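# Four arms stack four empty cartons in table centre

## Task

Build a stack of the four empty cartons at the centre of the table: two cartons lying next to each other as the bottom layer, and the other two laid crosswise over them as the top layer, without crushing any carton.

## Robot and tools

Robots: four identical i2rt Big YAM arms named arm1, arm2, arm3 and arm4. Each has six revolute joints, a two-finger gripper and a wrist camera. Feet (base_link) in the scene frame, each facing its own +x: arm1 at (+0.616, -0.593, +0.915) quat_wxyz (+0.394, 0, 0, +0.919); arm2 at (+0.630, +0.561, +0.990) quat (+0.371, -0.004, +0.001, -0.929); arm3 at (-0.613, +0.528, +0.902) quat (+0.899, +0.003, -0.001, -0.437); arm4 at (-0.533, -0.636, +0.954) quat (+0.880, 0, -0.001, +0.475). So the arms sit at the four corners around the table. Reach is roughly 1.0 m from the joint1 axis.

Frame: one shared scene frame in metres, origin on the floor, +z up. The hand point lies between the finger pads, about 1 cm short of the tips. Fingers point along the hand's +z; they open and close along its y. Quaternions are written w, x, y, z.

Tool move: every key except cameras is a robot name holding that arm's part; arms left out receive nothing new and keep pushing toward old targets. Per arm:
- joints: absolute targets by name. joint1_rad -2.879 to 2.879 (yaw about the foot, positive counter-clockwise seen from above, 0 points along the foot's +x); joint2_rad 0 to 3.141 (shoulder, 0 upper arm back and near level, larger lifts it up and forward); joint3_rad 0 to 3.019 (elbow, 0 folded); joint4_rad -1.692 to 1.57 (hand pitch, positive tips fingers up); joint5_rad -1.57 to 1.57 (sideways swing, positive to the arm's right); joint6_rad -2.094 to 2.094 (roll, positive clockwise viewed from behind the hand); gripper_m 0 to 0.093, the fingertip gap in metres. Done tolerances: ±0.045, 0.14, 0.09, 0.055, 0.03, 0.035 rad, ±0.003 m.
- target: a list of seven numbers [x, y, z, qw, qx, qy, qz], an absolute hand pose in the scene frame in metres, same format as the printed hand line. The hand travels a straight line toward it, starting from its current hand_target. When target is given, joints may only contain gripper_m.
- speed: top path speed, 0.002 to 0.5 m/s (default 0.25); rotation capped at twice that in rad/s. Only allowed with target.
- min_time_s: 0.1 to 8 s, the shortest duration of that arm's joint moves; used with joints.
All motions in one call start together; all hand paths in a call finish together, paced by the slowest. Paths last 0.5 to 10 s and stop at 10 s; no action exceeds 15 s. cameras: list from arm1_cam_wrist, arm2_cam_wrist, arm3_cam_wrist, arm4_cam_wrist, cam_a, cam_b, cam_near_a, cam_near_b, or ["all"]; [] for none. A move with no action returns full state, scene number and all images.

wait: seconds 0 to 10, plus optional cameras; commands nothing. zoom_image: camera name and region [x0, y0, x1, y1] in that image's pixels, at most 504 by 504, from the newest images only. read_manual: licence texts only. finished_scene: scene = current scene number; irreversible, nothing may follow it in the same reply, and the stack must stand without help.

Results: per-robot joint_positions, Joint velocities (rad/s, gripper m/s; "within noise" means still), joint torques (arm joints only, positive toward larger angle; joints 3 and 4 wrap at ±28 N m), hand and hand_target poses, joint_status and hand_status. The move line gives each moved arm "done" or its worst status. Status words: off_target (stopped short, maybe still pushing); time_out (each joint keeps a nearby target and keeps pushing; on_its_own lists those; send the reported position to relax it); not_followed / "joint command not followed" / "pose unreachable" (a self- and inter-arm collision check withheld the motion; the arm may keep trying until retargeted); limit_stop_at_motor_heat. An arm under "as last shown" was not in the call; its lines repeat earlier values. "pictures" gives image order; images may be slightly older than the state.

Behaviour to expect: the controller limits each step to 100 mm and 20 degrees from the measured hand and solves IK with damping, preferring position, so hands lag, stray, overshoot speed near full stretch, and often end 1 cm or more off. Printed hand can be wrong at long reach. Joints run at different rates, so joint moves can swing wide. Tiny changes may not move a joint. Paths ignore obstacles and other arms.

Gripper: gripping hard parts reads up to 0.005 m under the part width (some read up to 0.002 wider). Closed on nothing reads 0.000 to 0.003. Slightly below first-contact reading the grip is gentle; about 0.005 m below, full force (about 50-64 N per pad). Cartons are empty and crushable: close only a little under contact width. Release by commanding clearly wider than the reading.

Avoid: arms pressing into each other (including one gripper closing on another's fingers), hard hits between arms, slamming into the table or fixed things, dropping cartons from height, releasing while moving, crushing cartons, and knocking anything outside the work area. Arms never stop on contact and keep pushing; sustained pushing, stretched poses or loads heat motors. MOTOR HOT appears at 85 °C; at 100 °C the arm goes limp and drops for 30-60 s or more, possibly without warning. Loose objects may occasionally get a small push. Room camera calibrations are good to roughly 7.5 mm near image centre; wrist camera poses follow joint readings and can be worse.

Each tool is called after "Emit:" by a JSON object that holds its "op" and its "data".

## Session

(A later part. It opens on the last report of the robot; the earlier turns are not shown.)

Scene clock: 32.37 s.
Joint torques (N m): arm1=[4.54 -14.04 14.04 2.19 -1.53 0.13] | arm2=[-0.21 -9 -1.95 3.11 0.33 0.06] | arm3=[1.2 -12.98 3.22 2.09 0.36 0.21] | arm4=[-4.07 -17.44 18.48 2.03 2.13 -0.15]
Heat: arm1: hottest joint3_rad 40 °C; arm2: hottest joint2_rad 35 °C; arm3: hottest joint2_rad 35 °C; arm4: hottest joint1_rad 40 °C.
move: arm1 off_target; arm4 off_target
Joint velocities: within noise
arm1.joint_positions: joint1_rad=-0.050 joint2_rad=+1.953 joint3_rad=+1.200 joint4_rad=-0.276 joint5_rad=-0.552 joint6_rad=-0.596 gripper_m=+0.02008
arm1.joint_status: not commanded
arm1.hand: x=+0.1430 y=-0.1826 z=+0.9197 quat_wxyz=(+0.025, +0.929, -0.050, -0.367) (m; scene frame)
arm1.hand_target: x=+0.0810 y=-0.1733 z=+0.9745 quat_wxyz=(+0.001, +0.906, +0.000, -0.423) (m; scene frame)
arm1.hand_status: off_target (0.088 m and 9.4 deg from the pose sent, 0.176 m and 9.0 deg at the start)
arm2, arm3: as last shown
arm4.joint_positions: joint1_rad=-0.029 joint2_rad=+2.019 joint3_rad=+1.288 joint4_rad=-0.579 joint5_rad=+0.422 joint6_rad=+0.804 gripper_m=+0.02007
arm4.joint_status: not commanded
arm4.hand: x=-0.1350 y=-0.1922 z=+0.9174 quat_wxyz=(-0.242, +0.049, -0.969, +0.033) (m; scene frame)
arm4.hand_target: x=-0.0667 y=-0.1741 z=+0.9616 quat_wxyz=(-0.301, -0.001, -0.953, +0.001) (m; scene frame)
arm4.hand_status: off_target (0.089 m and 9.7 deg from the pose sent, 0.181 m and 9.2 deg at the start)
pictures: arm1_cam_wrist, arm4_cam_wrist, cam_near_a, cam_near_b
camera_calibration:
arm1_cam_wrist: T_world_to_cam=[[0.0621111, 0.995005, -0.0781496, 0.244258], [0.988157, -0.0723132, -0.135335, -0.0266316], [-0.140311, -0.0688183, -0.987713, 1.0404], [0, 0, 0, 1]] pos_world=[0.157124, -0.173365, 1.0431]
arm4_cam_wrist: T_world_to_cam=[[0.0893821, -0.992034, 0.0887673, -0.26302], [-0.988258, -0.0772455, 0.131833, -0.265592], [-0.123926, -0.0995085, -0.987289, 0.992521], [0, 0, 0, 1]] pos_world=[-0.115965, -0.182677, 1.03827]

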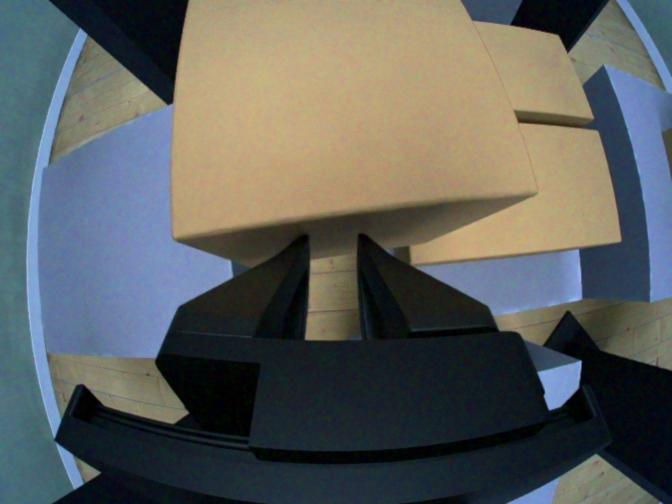

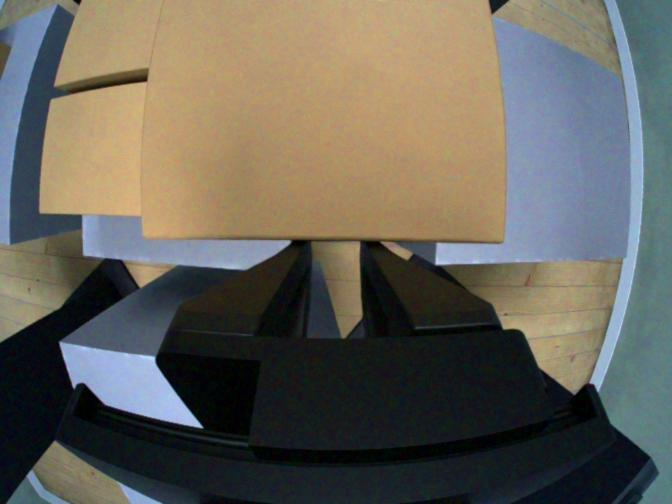

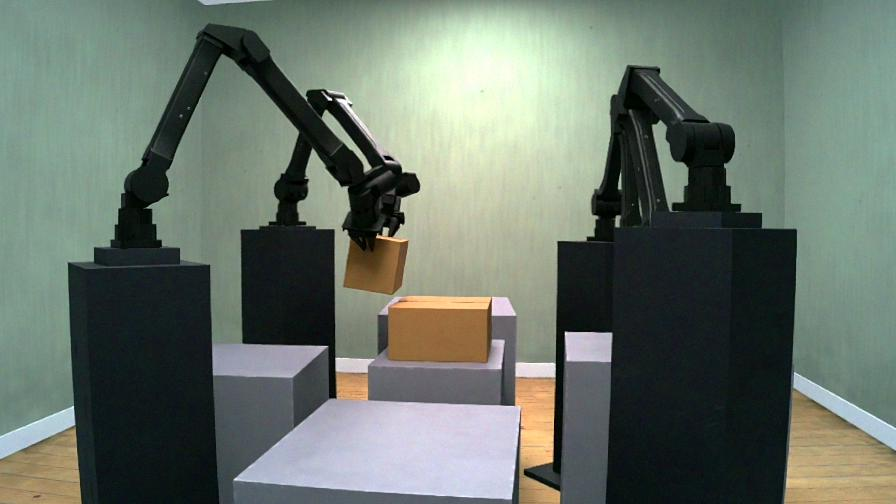

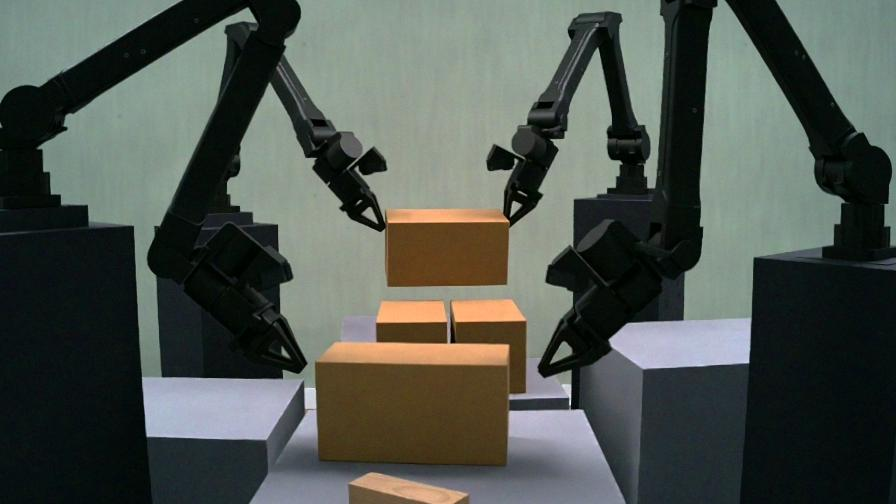

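Emit:
{"op": "move", "data": {"arm1": {"target":[0.069,-0.075,0.98,0,0.9063,0,-0.4226],"speed":0.06}, "arm4": {"target":[-0.056,-0.066,0.966,0.3007,0,0.9537,0],"speed":0.06}, "cameras": ["cam_near_a","cam_near_b"]}}

Scene clock: 36.10 s.
Joint torques (N m): arm1=[3.96 -17.55 14.41 2.43 -1.66 -0.1] | arm2=[-0.21 -9.05 -2.03 2.88 0.33 0.04] | arm3=[1.2 -12.92 3.21 2.1 0.37 0.22] | arm4=[-5.13 -17.85 15.54 1.06 1.8 -0.15]
Heat: arm1: hottest joint3_rad 42 °C; arm2: hottest joint2_rad 35 °C; arm3: hottest joint2_rad 35 °C; arm4: hottest joint3_rad 42 °C.
move: arm1 off_target; arm4 off_target
Joint velocities: within noise
arm1.joint_positions: joint1_rad=-0.140 joint2_rad=+2.105 joint3_rad=+1.437 joint4_rad=-0.448 joint5_rad=-0.608 joint6_rad=-0.664 gripper_m=+0.02008
arm1.joint_status: not commanded
arm1.hand: x=+0.1465 y=-0.1067 z=+0.9052 quat_wxyz=(+0.046, +0.930, -0.066, -0.360) (m; scene frame)
arm1.hand_target: x=+0.0860 y=-0.0891 z=+0.9771 quat_wxyz=(+0.000, +0.906, +0.000, -0.423) (m; scene frame)
arm1.hand_status: off_target (0.112 m and 12.0 deg from the pose sent, 0.144 m and 9.4 deg at the start; pose on its path clipped on 32 of 81 steps)
arm2, arm3: as last shown
arm4.joint_positions: joint1_rad=+0.072 joint2_rad=+2.172 joint3_rad=+1.711 joint4_rad=-0.768 joint5_rad=+0.461 joint6_rad=+0.894 gripper_m=+0.02006
arm4.joint_status: not commanded
arm4.hand: x=-0.1186 y=-0.0528 z=+0.9732 quat_wxyz=(-0.280, +0.042, -0.959, -0.013) (m; scene frame)
arm4.hand_target: x=-0.0603 y=-0.0715 z=+0.9674 quat_wxyz=(-0.301, +0.000, -0.954, +0.000) (m; scene frame)
arm4.hand_status: off_target (0.064 m and 5.6 deg from the pose sent, 0.157 m and 9.7 deg at the start)
pictures: cam_near_a, cam_near_b

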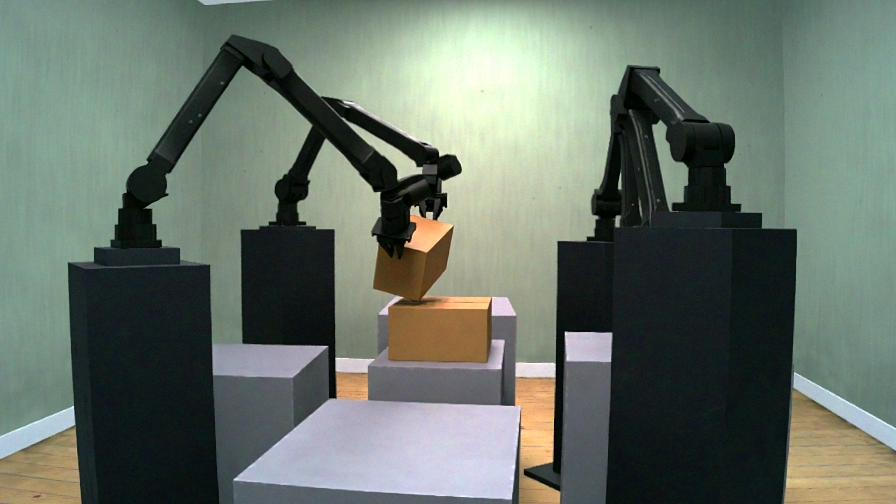

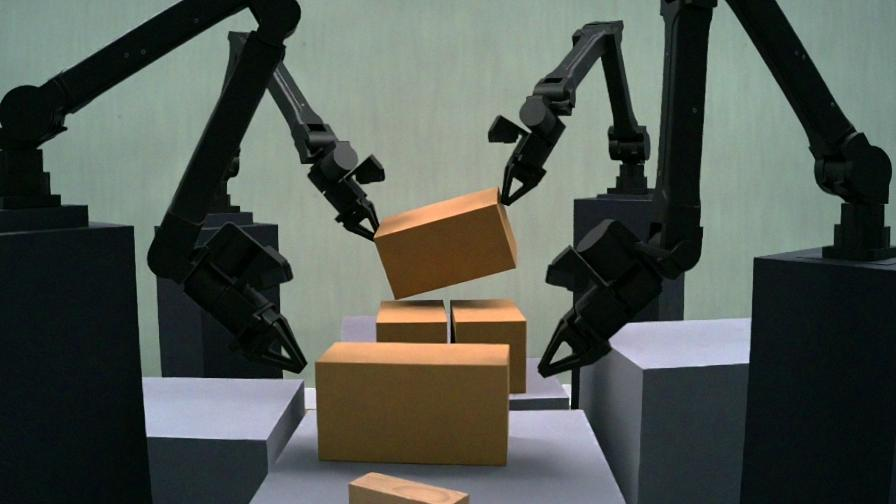

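Emit:
{"op": "move", "data": {"arm1": {"target":[0.068,-0.078,0.972,0,0.9063,0,-0.4226],"speed":0.05}, "arm4": {"target":[-0.048,-0.088,0.915,0.3007,0,0.9537,0],"speed":0.05}, "cameras": ["cam_near_a","cam_near_b","arm4_cam_wrist","arm1_cam_wrist"]}}

Scene clock: 38.93 s.
Joint torques (N m): arm1=[4.19 -18.08 13.37 3.21 -1.62 -0.08] | arm2=[0.62 -9.11 -1.88 3.08 0.28 0.08] | arm3=[1.2 -13.04 3.23 2.07 0.37 0.22] | arm4=[-7.24 -18.2 8.92 1.99 2.07 -0.38]
Heat: arm1: hottest joint3_rad 43 °C; arm2: hottest joint2_rad 35 °C; arm3: hottest joint2_rad 35 °C; arm4: hottest joint3_rad 42 °C.
move: arm1 off_target; arm4 off_target
Joint velocities: within noise
arm1.joint_positions: joint1_rad=-0.140 joint2_rad=+2.117 joint3_rad=+1.437 joint4_rad=-0.448 joint5_rad=-0.608 joint6_rad=-0.664 gripper_m=+0.02008
arm1.joint_status: not commanded
arm1.hand: x=+0.1477 y=-0.1081 z=+0.8971 quat_wxyz=(+0.051, +0.931, -0.068, -0.356) (m; scene frame)
arm1.hand_target: x=+0.0858 y=-0.0920 z=+0.9686 quat_wxyz=(+0.001, +0.906, +0.001, -0.423) (m; scene frame)
arm1.hand_status: off_target (0.113 m and 12.7 deg from the pose sent, 0.107 m and 12.0 deg at the start; pose on its path clipped on 41 of 55 steps)
arm2.joint_positions: joint1_rad=-0.556 joint2_rad=+2.625 joint3_rad=+0.585 joint4_rad=+1.295 joint5_rad=+0.235 joint6_rad=+0.197 gripper_m=+0.02009
arm2.joint_status: not commanded
arm2.hand: x=+0.2369 y=+0.5221 z=+0.7460 quat_wxyz=(+0.025, -0.908, +0.044, +0.415) (m; scene frame)
arm2.hand_target: x=+0.2351 y=+0.5270 z=+0.7450 quat_wxyz=(+0.026, -0.905, +0.055, +0.422) (m; scene frame)
arm2.hand_status: not commanded
arm3.joint_positions: joint1_rad=+1.050 joint2_rad=+2.179 joint3_rad=+0.713 joint4_rad=+0.719 joint5_rad=+0.211 joint6_rad=+0.172 gripper_m=+0.02008
arm3.joint_status: not commanded
arm3.hand: x=-0.0996 y=+0.5662 z=+0.7603 quat_wxyz=(-0.410, -0.055, -0.910, +0.030) (m; scene frame)
arm3.hand_target: x=-0.0904 y=+0.5729 z=+0.7631 quat_wxyz=(-0.422, -0.055, -0.905, +0.026) (m; scene frame)
arm3.hand_status: not commanded
arm4.joint_positions: joint1_rad=+0.077 joint2_rad=+2.206 joint3_rad=+1.694 joint4_rad=-0.658 joint5_rad=+0.442 joint6_rad=+0.890 gripper_m=+0.02004
arm4.joint_status: not commanded
arm4.hand: x=-0.1176 y=-0.0381 z=+0.9499 quat_wxyz=(-0.287, +0.041, -0.956, -0.042) (m; scene frame)
arm4.hand_target: x=-0.0562 y=-0.0923 z=+0.9176 quat_wxyz=(-0.299, +0.000, -0.954, +0.001) (m; scene frame)
arm4.hand_status: off_target (0.092 m and 6.9 deg from the pose sent, 0.098 m and 5.6 deg at the start)
pictures: arm1_cam_wrist, arm4_cam_wrist, cam_near_a, cam_near_b
camera_calibration:
arm1_cam_wrist: T_world_to_cam=[[0.0776594, 0.987307, -0.138543, 0.219112], [0.98952, -0.0932984, -0.110209, -0.0538997], [-0.121736, -0.128532, -0.984205, 1.01141], [0, 0, 0, 1]] pos_world=[0.159443, -0.0913605, 1.01985]
arm4_cam_wrist: T_world_to_cam=[[0.113381, -0.992138, -0.0529722, 0.0228118], [-0.992876, -0.115108, 0.0307718, -0.146779], [-0.0366274, 0.0491059, -0.998122, 1.06832], [0, 0, 0, 1]] pos_world=[-0.10919, -0.0467238, 1.07204]

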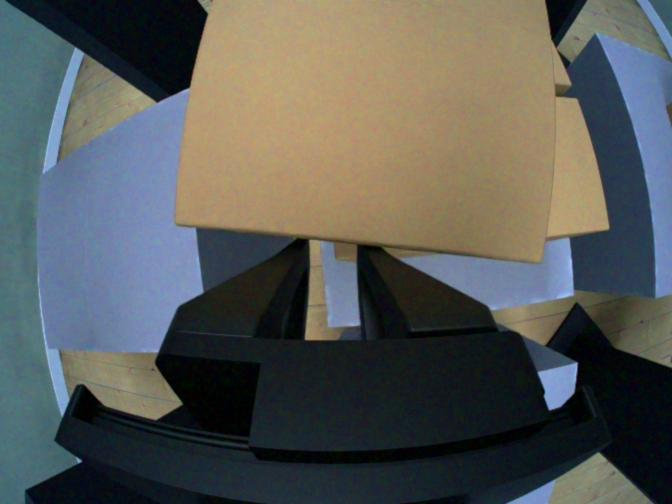

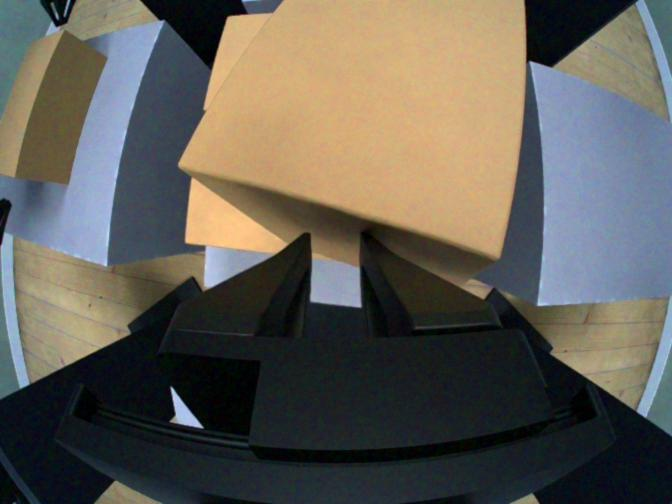

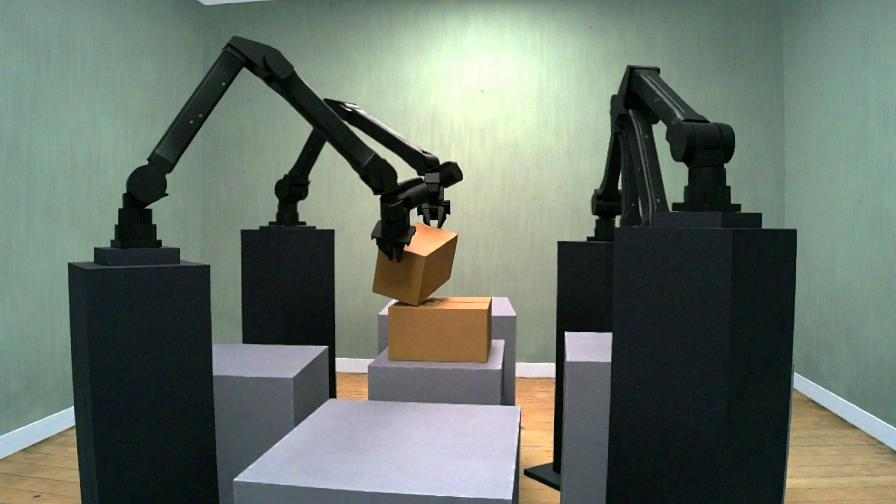

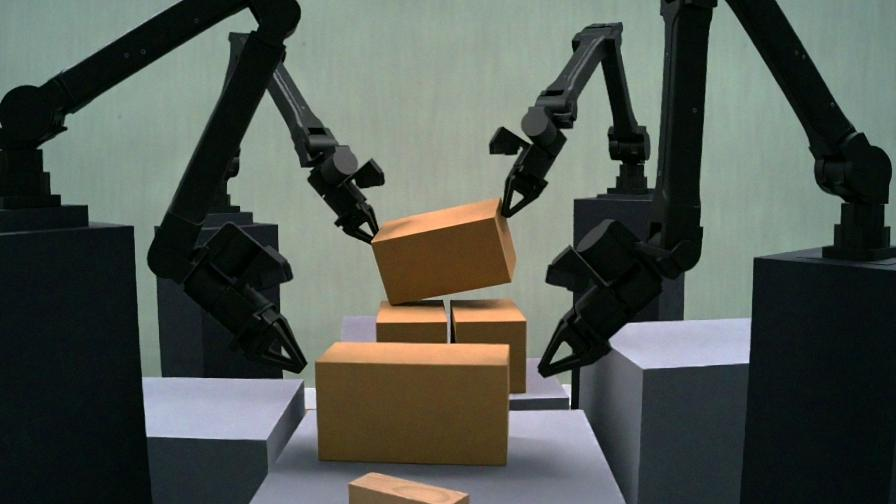

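Emit:
{"op": "move", "data": {"arm1": {"target":[0.075,-0.065,0.96,0,0.9063,0,-0.4226],"speed":0.04}, "arm4": {"target":[-0.058,-0.125,0.885,0.3007,0,0.9537,0],"speed":0.04}, "cameras": ["cam_near_a","cam_near_b","arm4_cam_wrist","arm1_cam_wrist"]}}

Scene clock: 43.67 s.
Joint torques (N m): arm1=[5.71 -15.33 12.77 2.25 -1.4 0.11] | arm2=[-0.5 -9.52 -1.92 2.78 0.26 0.03] | arm3=[1.14 -13.04 3.22 2.09 0.37 0.21] | arm4=[-7.88 -19.84 10.02 2.61 1.82 -0.21]
Heat: arm1: hottest joint3_rad 45 °C; arm2: hottest joint2_rad 35 °C; arm3: hottest joint2_rad 35 °C; arm4: hottest joint3_rad 43 °C.
move: arm1 off_target; arm4 off_target
Joint velocities: within noise
arm1.joint_positions: joint1_rad=-0.169 joint2_rad=+2.123 joint3_rad=+1.527 joint4_rad=-0.448 joint5_rad=-0.621 joint6_rad=-0.696 gripper_m=+0.02008
arm1.joint_status: not commanded
arm1.hand: x=+0.1401 y=-0.0656 z=+0.9314 quat_wxyz=(+0.013, +0.921, -0.051, -0.386) (m; scene frame)
arm1.hand_target: x=+0.0804 y=-0.0719 z=+0.9624 quat_wxyz=(+0.001, +0.906, +0.000, -0.423) (m; scene frame)
arm1.hand_status: off_target (0.071 m and 7.6 deg from the pose sent, 0.105 m and 12.7 deg at the start)
arm2, arm3: as last shown
arm4.joint_positions: joint1_rad=+0.064 joint2_rad=+2.213 joint3_rad=+1.508 joint4_rad=-0.536 joint5_rad=+0.446 joint6_rad=+0.853 gripper_m=+0.02004
arm4.joint_status: not commanded
arm4.hand: x=-0.1365 y=-0.0919 z=+0.8824 quat_wxyz=(-0.272, +0.060, -0.960, -0.005) (m; scene frame)
arm4.hand_target: x=-0.0647 y=-0.1303 z=+0.8868 quat_wxyz=(-0.301, +0.000, -0.954, +0.002) (m; scene frame)
arm4.hand_status: off_target (0.085 m and 7.7 deg from the pose sent, 0.124 m and 6.9 deg at the start)
pictures: arm1_cam_wrist, arm4_cam_wrist, cam_near_a, cam_near_b
camera_calibration:
arm1_cam_wrist: T_world_to_cam=[[0.0714706, 0.995728, -0.0584681, 0.109273], [0.98122, -0.0807164, -0.175193, 0.0238252], [-0.179164, -0.0448489, -0.982797, 1.06194], [0, 0, 0, 1]] pos_world=[0.159073, -0.0592568, 1.05423]
arm4_cam_wrist: T_world_to_cam=[[0.129647, -0.991237, 0.0253263, -0.0987383], [-0.989458, -0.127668, 0.0683605, -0.203501], [-0.0645281, -0.033922, -0.997339, 0.990772], [0, 0, 0, 1]] pos_world=[-0.124622, -0.0902446, 1.00455]

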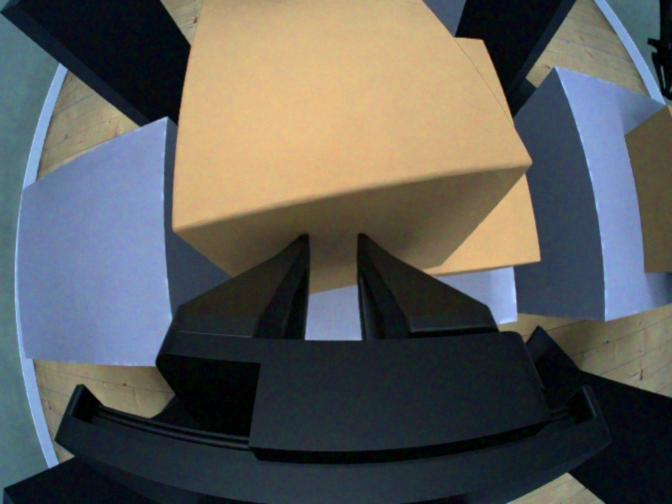

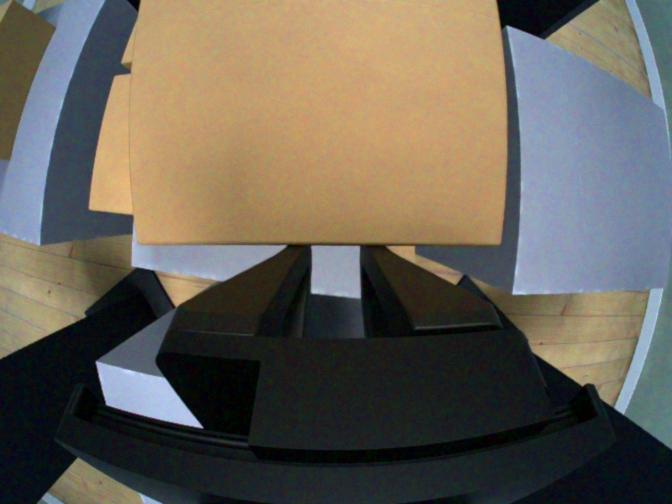

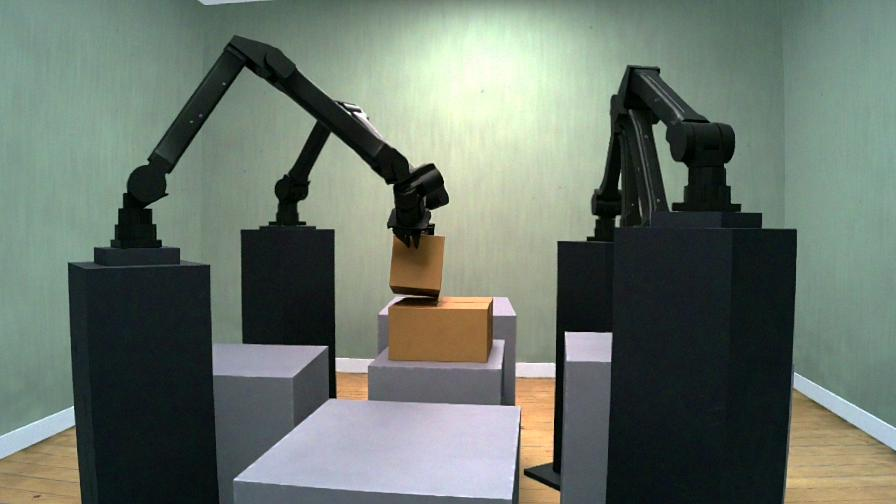

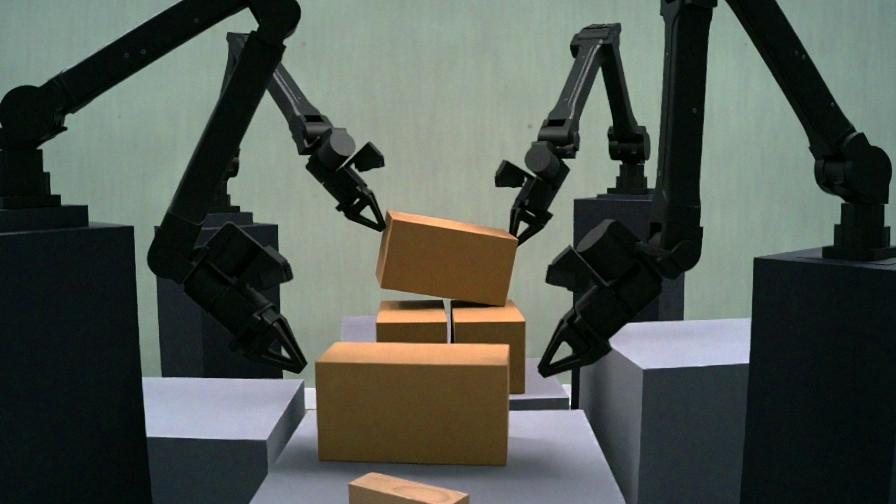

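Emit:
{"op": "move", "data": {"arm1": {"target":[0.078,-0.08,0.92,0,0.9063,0,-0.4226],"speed":0.04}, "arm4": {"target":[-0.062,-0.118,0.882,0.3007,0,0.9537,0],"speed":0.04}, "cameras": ["cam_near_a","cam_near_b"]}}

Scene clock: 45.93 s.
Joint torques (N m): arm1=[6.95 -15.56 8.16 3.17 -1.39 0.18] | arm2=[-0.21 -9.23 -1.89 2.91 0.32 0.08] | arm3=[1.14 -12.98 3.19 2.07 0.37 0.21] | arm4=[-7.06 -19.25 11.92 2.24 1.82 -0.07]
Heat: arm1: hottest joint3_rad 46 °C; arm2: hottest joint2_rad 35 °C; arm3: hottest joint2_rad 35 °C; arm4: hottest joint3_rad 43 °C.
move: arm1 off_target; arm4 off_target
Joint velocities: within noise
arm1.joint_positions: joint1_rad=-0.175 joint2_rad=+2.159 joint3_rad=+1.527 joint4_rad=-0.369 joint5_rad=-0.616 joint6_rad=-0.697 gripper_m=+0.02008
arm1.joint_status: not commanded
arm1.hand: x=+0.1382 y=-0.0537 z=+0.9151 quat_wxyz=(-0.005, +0.917, -0.047, -0.396) (m; scene frame)
arm1.hand_target: x=+0.0826 y=-0.0842 z=+0.9214 quat_wxyz=(+0.001, +0.906, +0.000, -0.422) (m; scene frame)
arm1.hand_status: off_target (0.066 m and 6.4 deg from the pose sent, 0.065 m and 7.6 deg at the start)
arm2, arm3: as last shown
arm4.joint_positions: joint1_rad=+0.063 joint2_rad=+2.216 joint3_rad=+1.499 joint4_rad=-0.531 joint5_rad=+0.450 joint6_rad=+0.845 gripper_m=+0.02004
arm4.joint_status: not commanded
arm4.hand: x=-0.1378 y=-0.0956 z=+0.8776 quat_wxyz=(-0.271, +0.065, -0.960, +0.000) (m; scene frame)
arm4.hand_target: x=-0.0679 y=-0.1238 z=+0.8841 quat_wxyz=(-0.301, +0.000, -0.954, +0.001) (m; scene frame)
arm4.hand_status: off_target (0.079 m and 8.2 deg from the pose sent, 0.079 m and 7.7 deg at the start)
pictures: cam_near_a, cam_near_b

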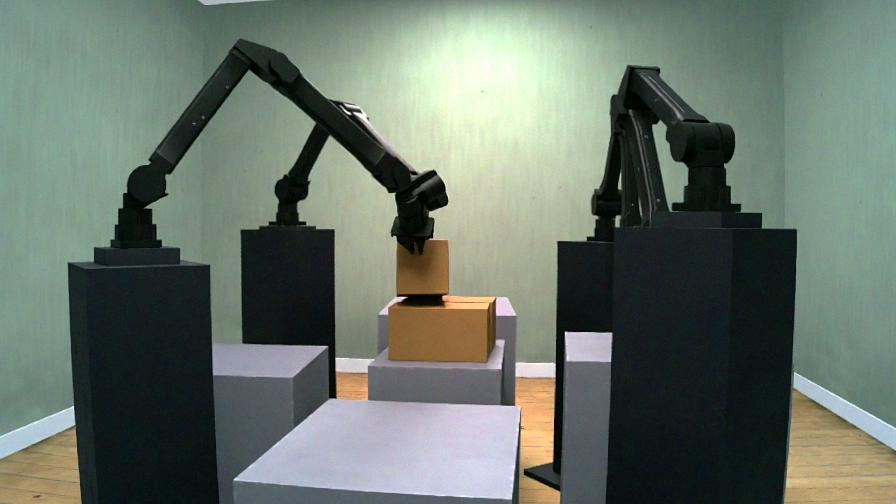

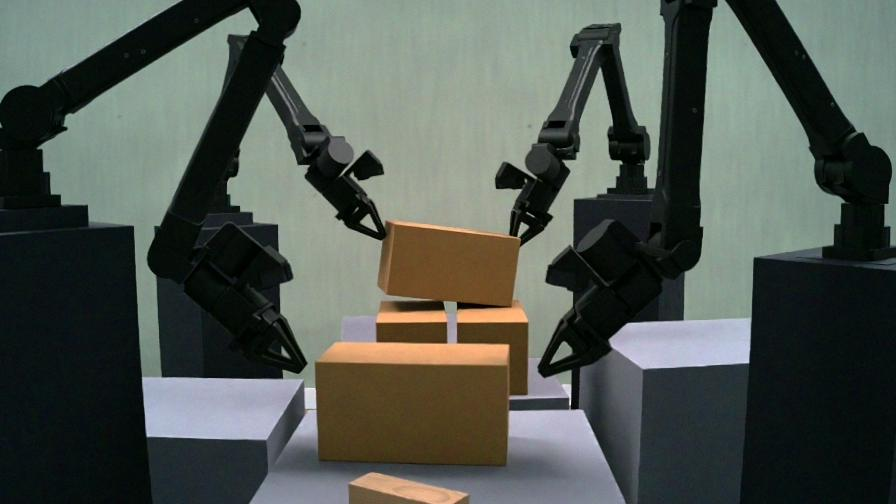

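Emit:
{"op": "move", "data": {"arm1": {"target":[0.078,-0.105,0.885,0,0.9063,0,-0.4226],"speed":0.04}, "arm4": {"target":[-0.062,-0.115,0.892,0.3007,0,0.9537,0],"speed":0.04}, "cameras": ["cam_near_a","cam_near_b"]}}

Scene clock: 48.10 s.
Joint torques (N m): arm1=[8.64 -15.97 7.02 2.91 -1.15 0.25] | arm2=[-0.73 -9.23 -1.92 3.11 0.3 0.08] | arm3=[1.2 -12.98 3.22 2.09 0.37 0.21] | arm4=[-6.53 -20.01 13.08 1.36 1.55 -0.04]
Heat: arm1: hottest joint3_rad 46 °C; arm2: hottest joint2_rad 35 °C; arm3: hottest joint2_rad 35 °C; arm4: hottest joint3_rad 43 °C.
move: arm1 off_target; arm4 off_target
Joint velocities: within noise
arm1.joint_positions: joint1_rad=-0.172 joint2_rad=+2.184 joint3_rad=+1.448 joint4_rad=-0.242 joint5_rad=-0.609 joint6_rad=-0.678 gripper_m=+0.02008
arm1.joint_status: not commanded
arm1.hand: x=+0.1449 y=-0.0664 z=+0.8792 quat_wxyz=(-0.011, +0.915, -0.052, -0.400) (m; scene frame)
arm1.hand_target: x=+0.0839 y=-0.1089 z=+0.8862 quat_wxyz=(+0.002, +0.906, +0.000, -0.423) (m; scene frame)
arm1.hand_status: off_target (0.077 m and 6.7 deg from the pose sent, 0.085 m and 6.4 deg at the start)
arm2, arm3: as last shown
arm4.joint_positions: joint1_rad=+0.059 joint2_rad=+2.216 joint3_rad=+1.499 joint4_rad=-0.531 joint5_rad=+0.458 joint6_rad=+0.845 gripper_m=+0.02004
arm4.joint_status: not commanded
arm4.hand: x=-0.1343 y=-0.0984 z=+0.8782 quat_wxyz=(-0.274, +0.061, -0.960, +0.003) (m; scene frame)
arm4.hand_target: x=-0.0668 y=-0.1205 z=+0.8937 quat_wxyz=(-0.301, +0.000, -0.954, +0.001) (m; scene frame)
arm4.hand_status: off_target (0.075 m and 7.7 deg from the pose sent, 0.079 m and 8.2 deg at the start)
pictures: cam_near_a, cam_near_b

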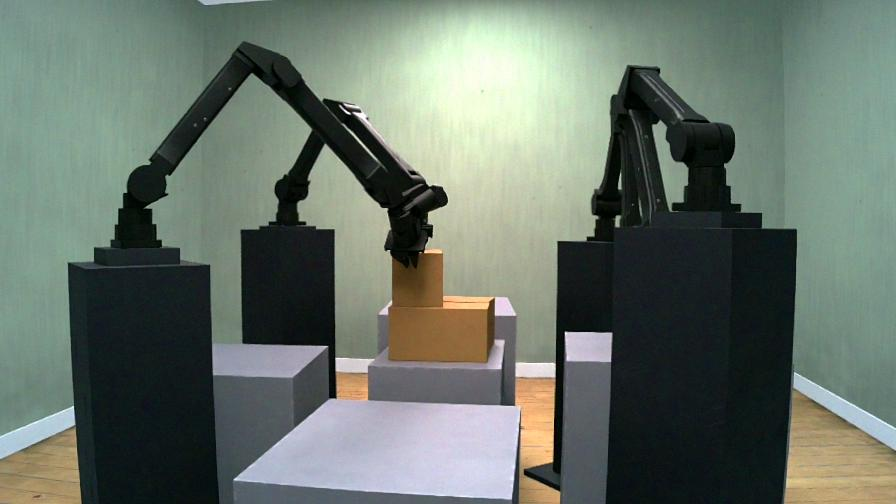

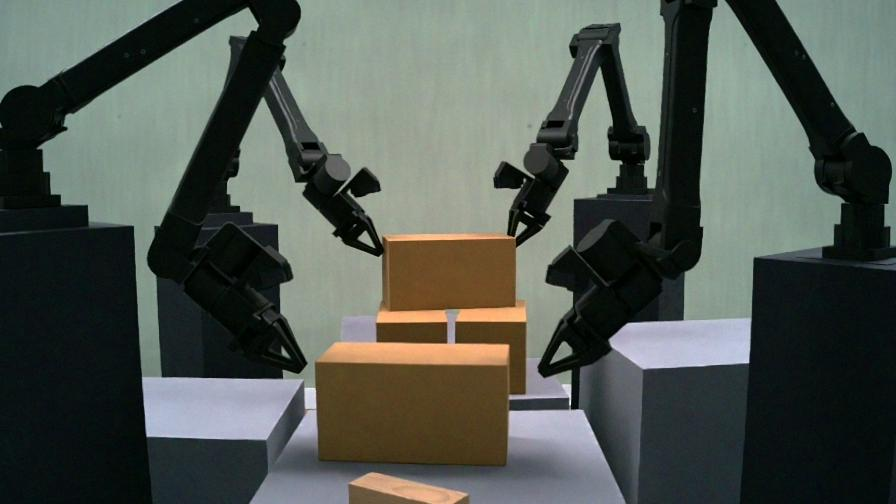

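Emit:
{"op": "move", "data": {"arm1": {"target":[0.112,-0.085,0.88,0,0.9063,0,-0.4226],"speed":0.04}, "arm4": {"target":[-0.10,-0.1,0.885,0.3007,0,0.9537,0],"speed":0.04}}}

Emit:
{"op": "move", "data": {"arm1": {"target":[0.20,-0.085,0.885,0,0.9063,0,-0.4226],"speed":0.06}, "arm4": {"target":[-0.20,-0.105,0.885,0.3007,0,0.9537,0],"speed":0.06}, "cameras": ["cam_near_a","cam_near_b","arm1_cam_wrist","arm4_cam_wrist","cam_a","cam_b"]}}

Scene clock: 51.73 s.
Joint torques (N m): arm1=[3.49 -15.38 7.68 1.57 -1.11 0.08] | arm2=[0.85 -8.7 -1.94 2.93 0.3 0.04] | arm3=[1.2 -12.98 3.22 2.09 0.36 0.21] | arm4=[-2.84 -19.19 12.29 1.32 1.61 0.02]
Heat: arm1: hottest joint3_rad 45 °C; arm2: hottest joint2_rad 35 °C; arm3: hottest joint2_rad 35 °C; arm4: hottest joint3_rad 45 °C.
move: arm1 off_target; arm4 off_target
Joint velocities: within noise
arm1.joint_positions: joint1_rad=-0.172 joint2_rad=+2.188 joint3_rad=+1.443 joint4_rad=-0.235 joint5_rad=-0.644 joint6_rad=-0.721 gripper_m=+0.02008
arm1.joint_status: not commanded
arm1.hand: x=+0.1429 y=-0.0717 z=+0.8786 quat_wxyz=(-0.008, +0.912, -0.027, -0.410) (m; scene frame)
arm1.hand_target: x=+0.1134 y=-0.0862 z=+0.8803 quat_wxyz=(+0.000, +0.906, +0.000, -0.422) (m; scene frame)
arm1.hand_status: off_target (0.034 m and 3.6 deg from the pose sent, 0.038 m and 6.7 deg at the start)
arm2, arm3: as last shown
arm4.joint_positions: joint1_rad=+0.067 joint2_rad=+2.216 joint3_rad=+1.499 joint4_rad=-0.542 joint5_rad=+0.477 joint6_rad=+0.904 gripper_m=+0.02004
arm4.joint_status: not commanded
arm4.hand: x=-0.1378 y=-0.0990 z=+0.8788 quat_wxyz=(-0.278, +0.037, -0.960, +0.003) (m; scene frame)
arm4.hand_target: x=-0.1015 y=-0.1021 z=+0.8858 quat_wxyz=(-0.301, +0.000, -0.954, +0.000) (m; scene frame)
arm4.hand_status: off_target (0.038 m and 5.0 deg from the pose sent, 0.035 m and 7.7 deg at the start)
pictures: none

Scene clock: 54.10 s.
Joint torques (N m): arm1=[-1.2 -18.02 4.83 0.59 -0.49 0.02] | arm2=[0.5 -8.41 -2.06 2.93 0.3 0.06] | arm3=[1.2 -12.92 3.23 2.13 0.37 0.21] | arm4=[1.03 -20.37 6.52 0.66 0.59 -0.08]
Heat: arm1: hottest joint3_rad 45 °C; arm2: hottest joint2_rad 35 °C; arm3: hottest joint2_rad 35 °C; arm4: hottest joint3_rad 44 °C.
move: arm1 off_target; arm4 done
Joint velocities: within noise
arm1.joint_positions: joint1_rad=-0.240 joint2_rad=+2.146 joint3_rad=+1.329 joint4_rad=-0.238 joint5_rad=-0.729 joint6_rad=-0.849 gripper_m=+0.02008
arm1.joint_status: not commanded
arm1.hand: x=+0.1936 y=-0.0892 z=+0.8702 quat_wxyz=(+0.007, +0.908, +0.000, -0.419) (m; scene frame)
arm1.hand_target: x=+0.1998 y=-0.0850 z=+0.8846 quat_wxyz=(+0.000, +0.906, +0.000, -0.423) (m; scene frame)
arm1.hand_status: off_target (0.017 m and 0.9 deg from the pose sent, 0.059 m and 3.6 deg at the start)
arm2, arm3: as last shown
arm4.joint_positions: joint1_rad=+0.155 joint2_rad=+2.158 joint3_rad=+1.397 joint4_rad=-0.532 joint5_rad=+0.551 joint6_rad=+1.071 gripper_m=+0.02004
arm4.joint_status: not commanded
arm4.hand: x=-0.1911 y=-0.1036 z=+0.8863 quat_wxyz=(-0.301, -0.002, -0.954, +0.000) (m; scene frame)
arm4.hand_target: x=-0.1999 y=-0.1050 z=+0.8849 quat_wxyz=(-0.301, +0.000, -0.954, +0.000) (m; scene frame)
arm4.hand_status: done (0.009 m and 0.3 deg from the pose sent, 0.063 m and 5.0 deg at the start)
pictures: arm1_cam_wrist, arm4_cam_wrist, cam_a, cam_b, cam_near_a, cam_near_b
camera_calibration:
arm1_cam_wrist: T_world_to_cam=[[-0.0173093, 0.999825, -0.0070708, 0.098278], [0.968639, 0.0150154, -0.248019, 0.0329993], [-0.24787, -0.0111421, -0.968729, 1.01445], [0, 0, 0, 1]] pos_world=[0.221189, -0.0874532, 0.99161]
arm4_cam_wrist: T_world_to_cam=[[0.00618141, -0.99998, 0.00112754, -0.106469], [-0.999964, -0.0061748, 0.00577522, -0.193238], [-0.00576814, -0.0011632, -0.999983, 1.00772], [0, 0, 0, 1]] pos_world=[-0.18676, -0.106488, 1.00894]

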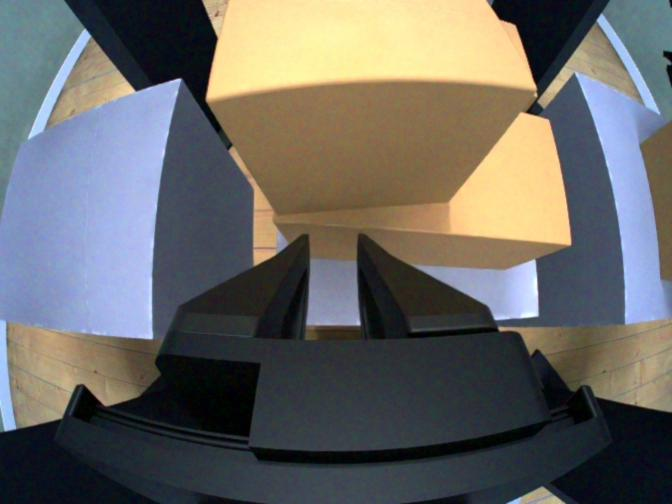

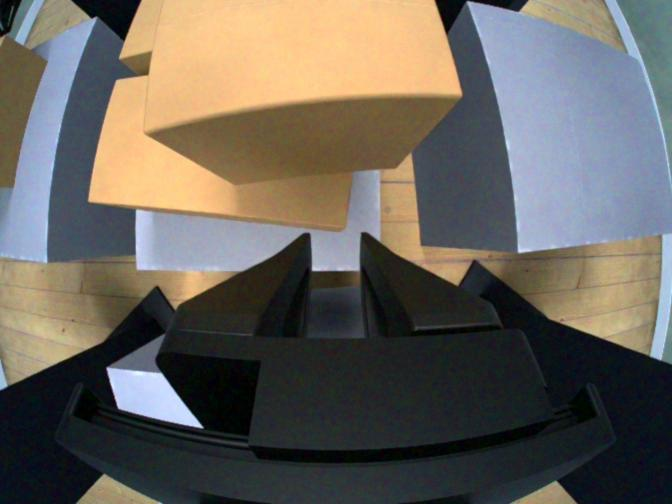

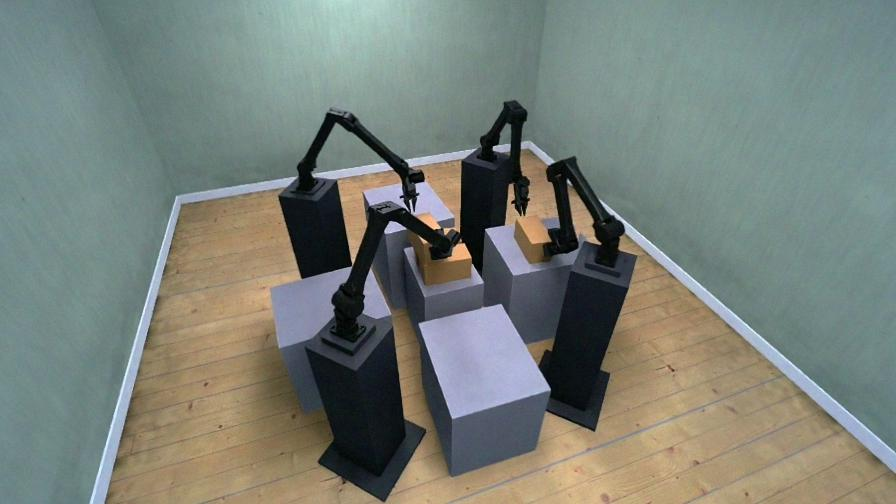

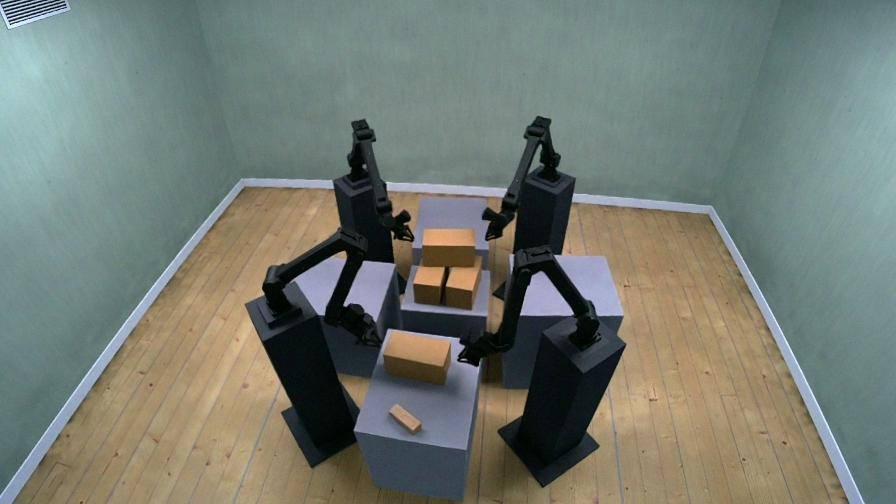

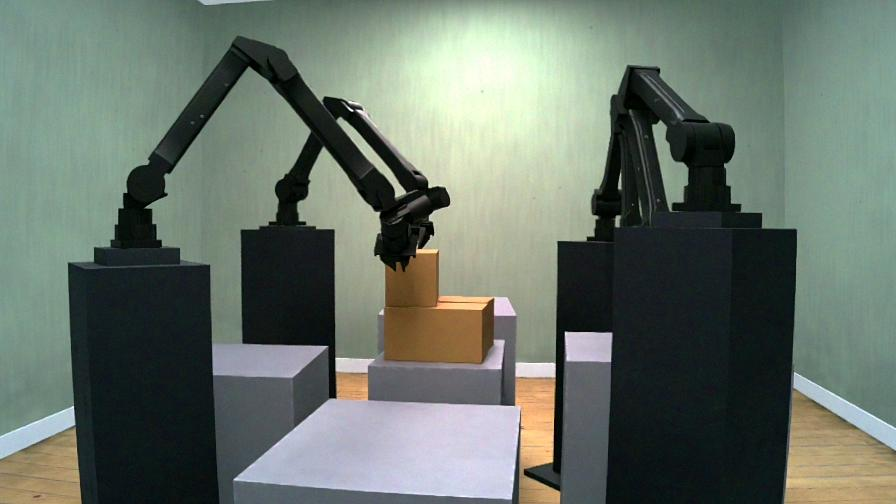

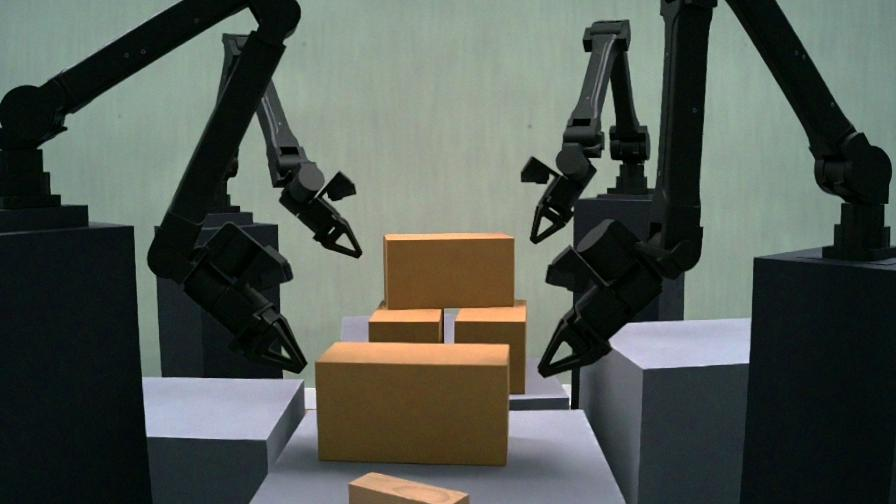

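Emit:
{"op": "zoom_image", "data": {"camera": "cam_b", "region": [380, 200, 520, 330]}}

Emit:
{"op": "zoom_image", "data": {"camera": "cam_near_a", "region": [350, 230, 530, 390]}}

Emit:
{"op": "zoom_image", "data": {"camera": "cam_near_b", "region": [330, 210, 580, 420]}}

Emit:
{"op": "zoom_image", "data": {"camera": "cam_a", "region": [370, 190, 510, 320]}}

Scaled by 3.600 from the camera's 896x504 image, which has a finer 1280x720 frame.

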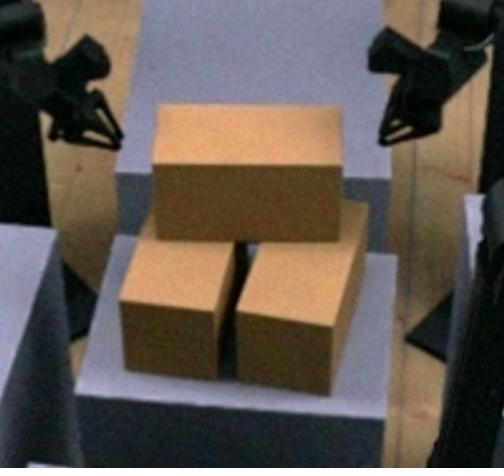

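Scaled by 2.800 from the camera's 896x504 image, which has a finer 1280x720 frame.

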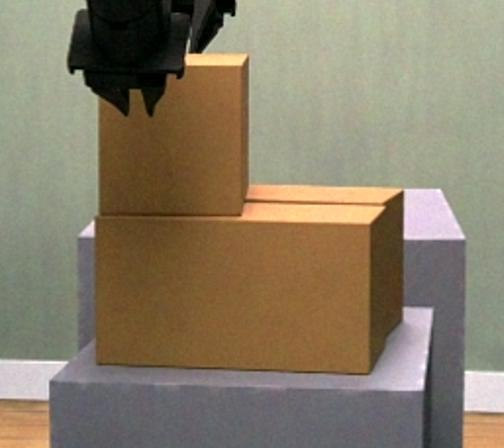

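Scaled by 2.016 from the camera's 896x504 image, which has a finer 1280x720 frame.

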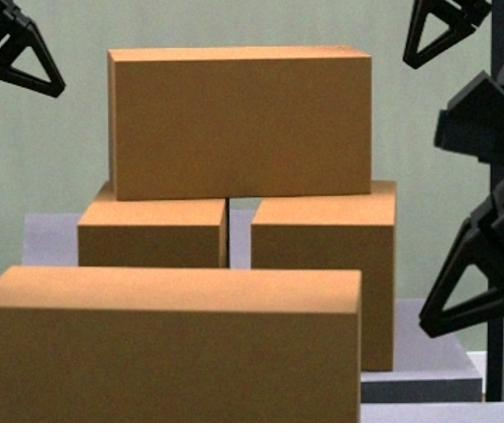

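Scaled by 3.600 from the camera's 896x504 image, which has a finer 1280x720 frame.

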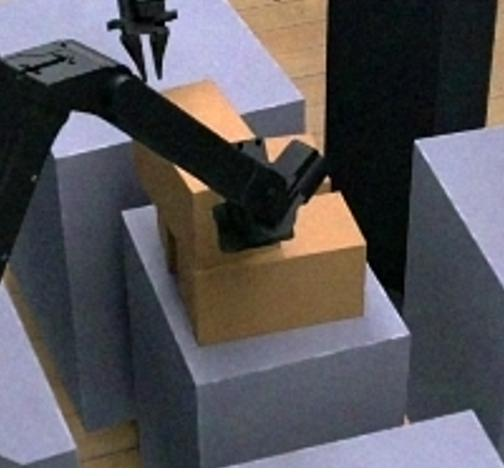

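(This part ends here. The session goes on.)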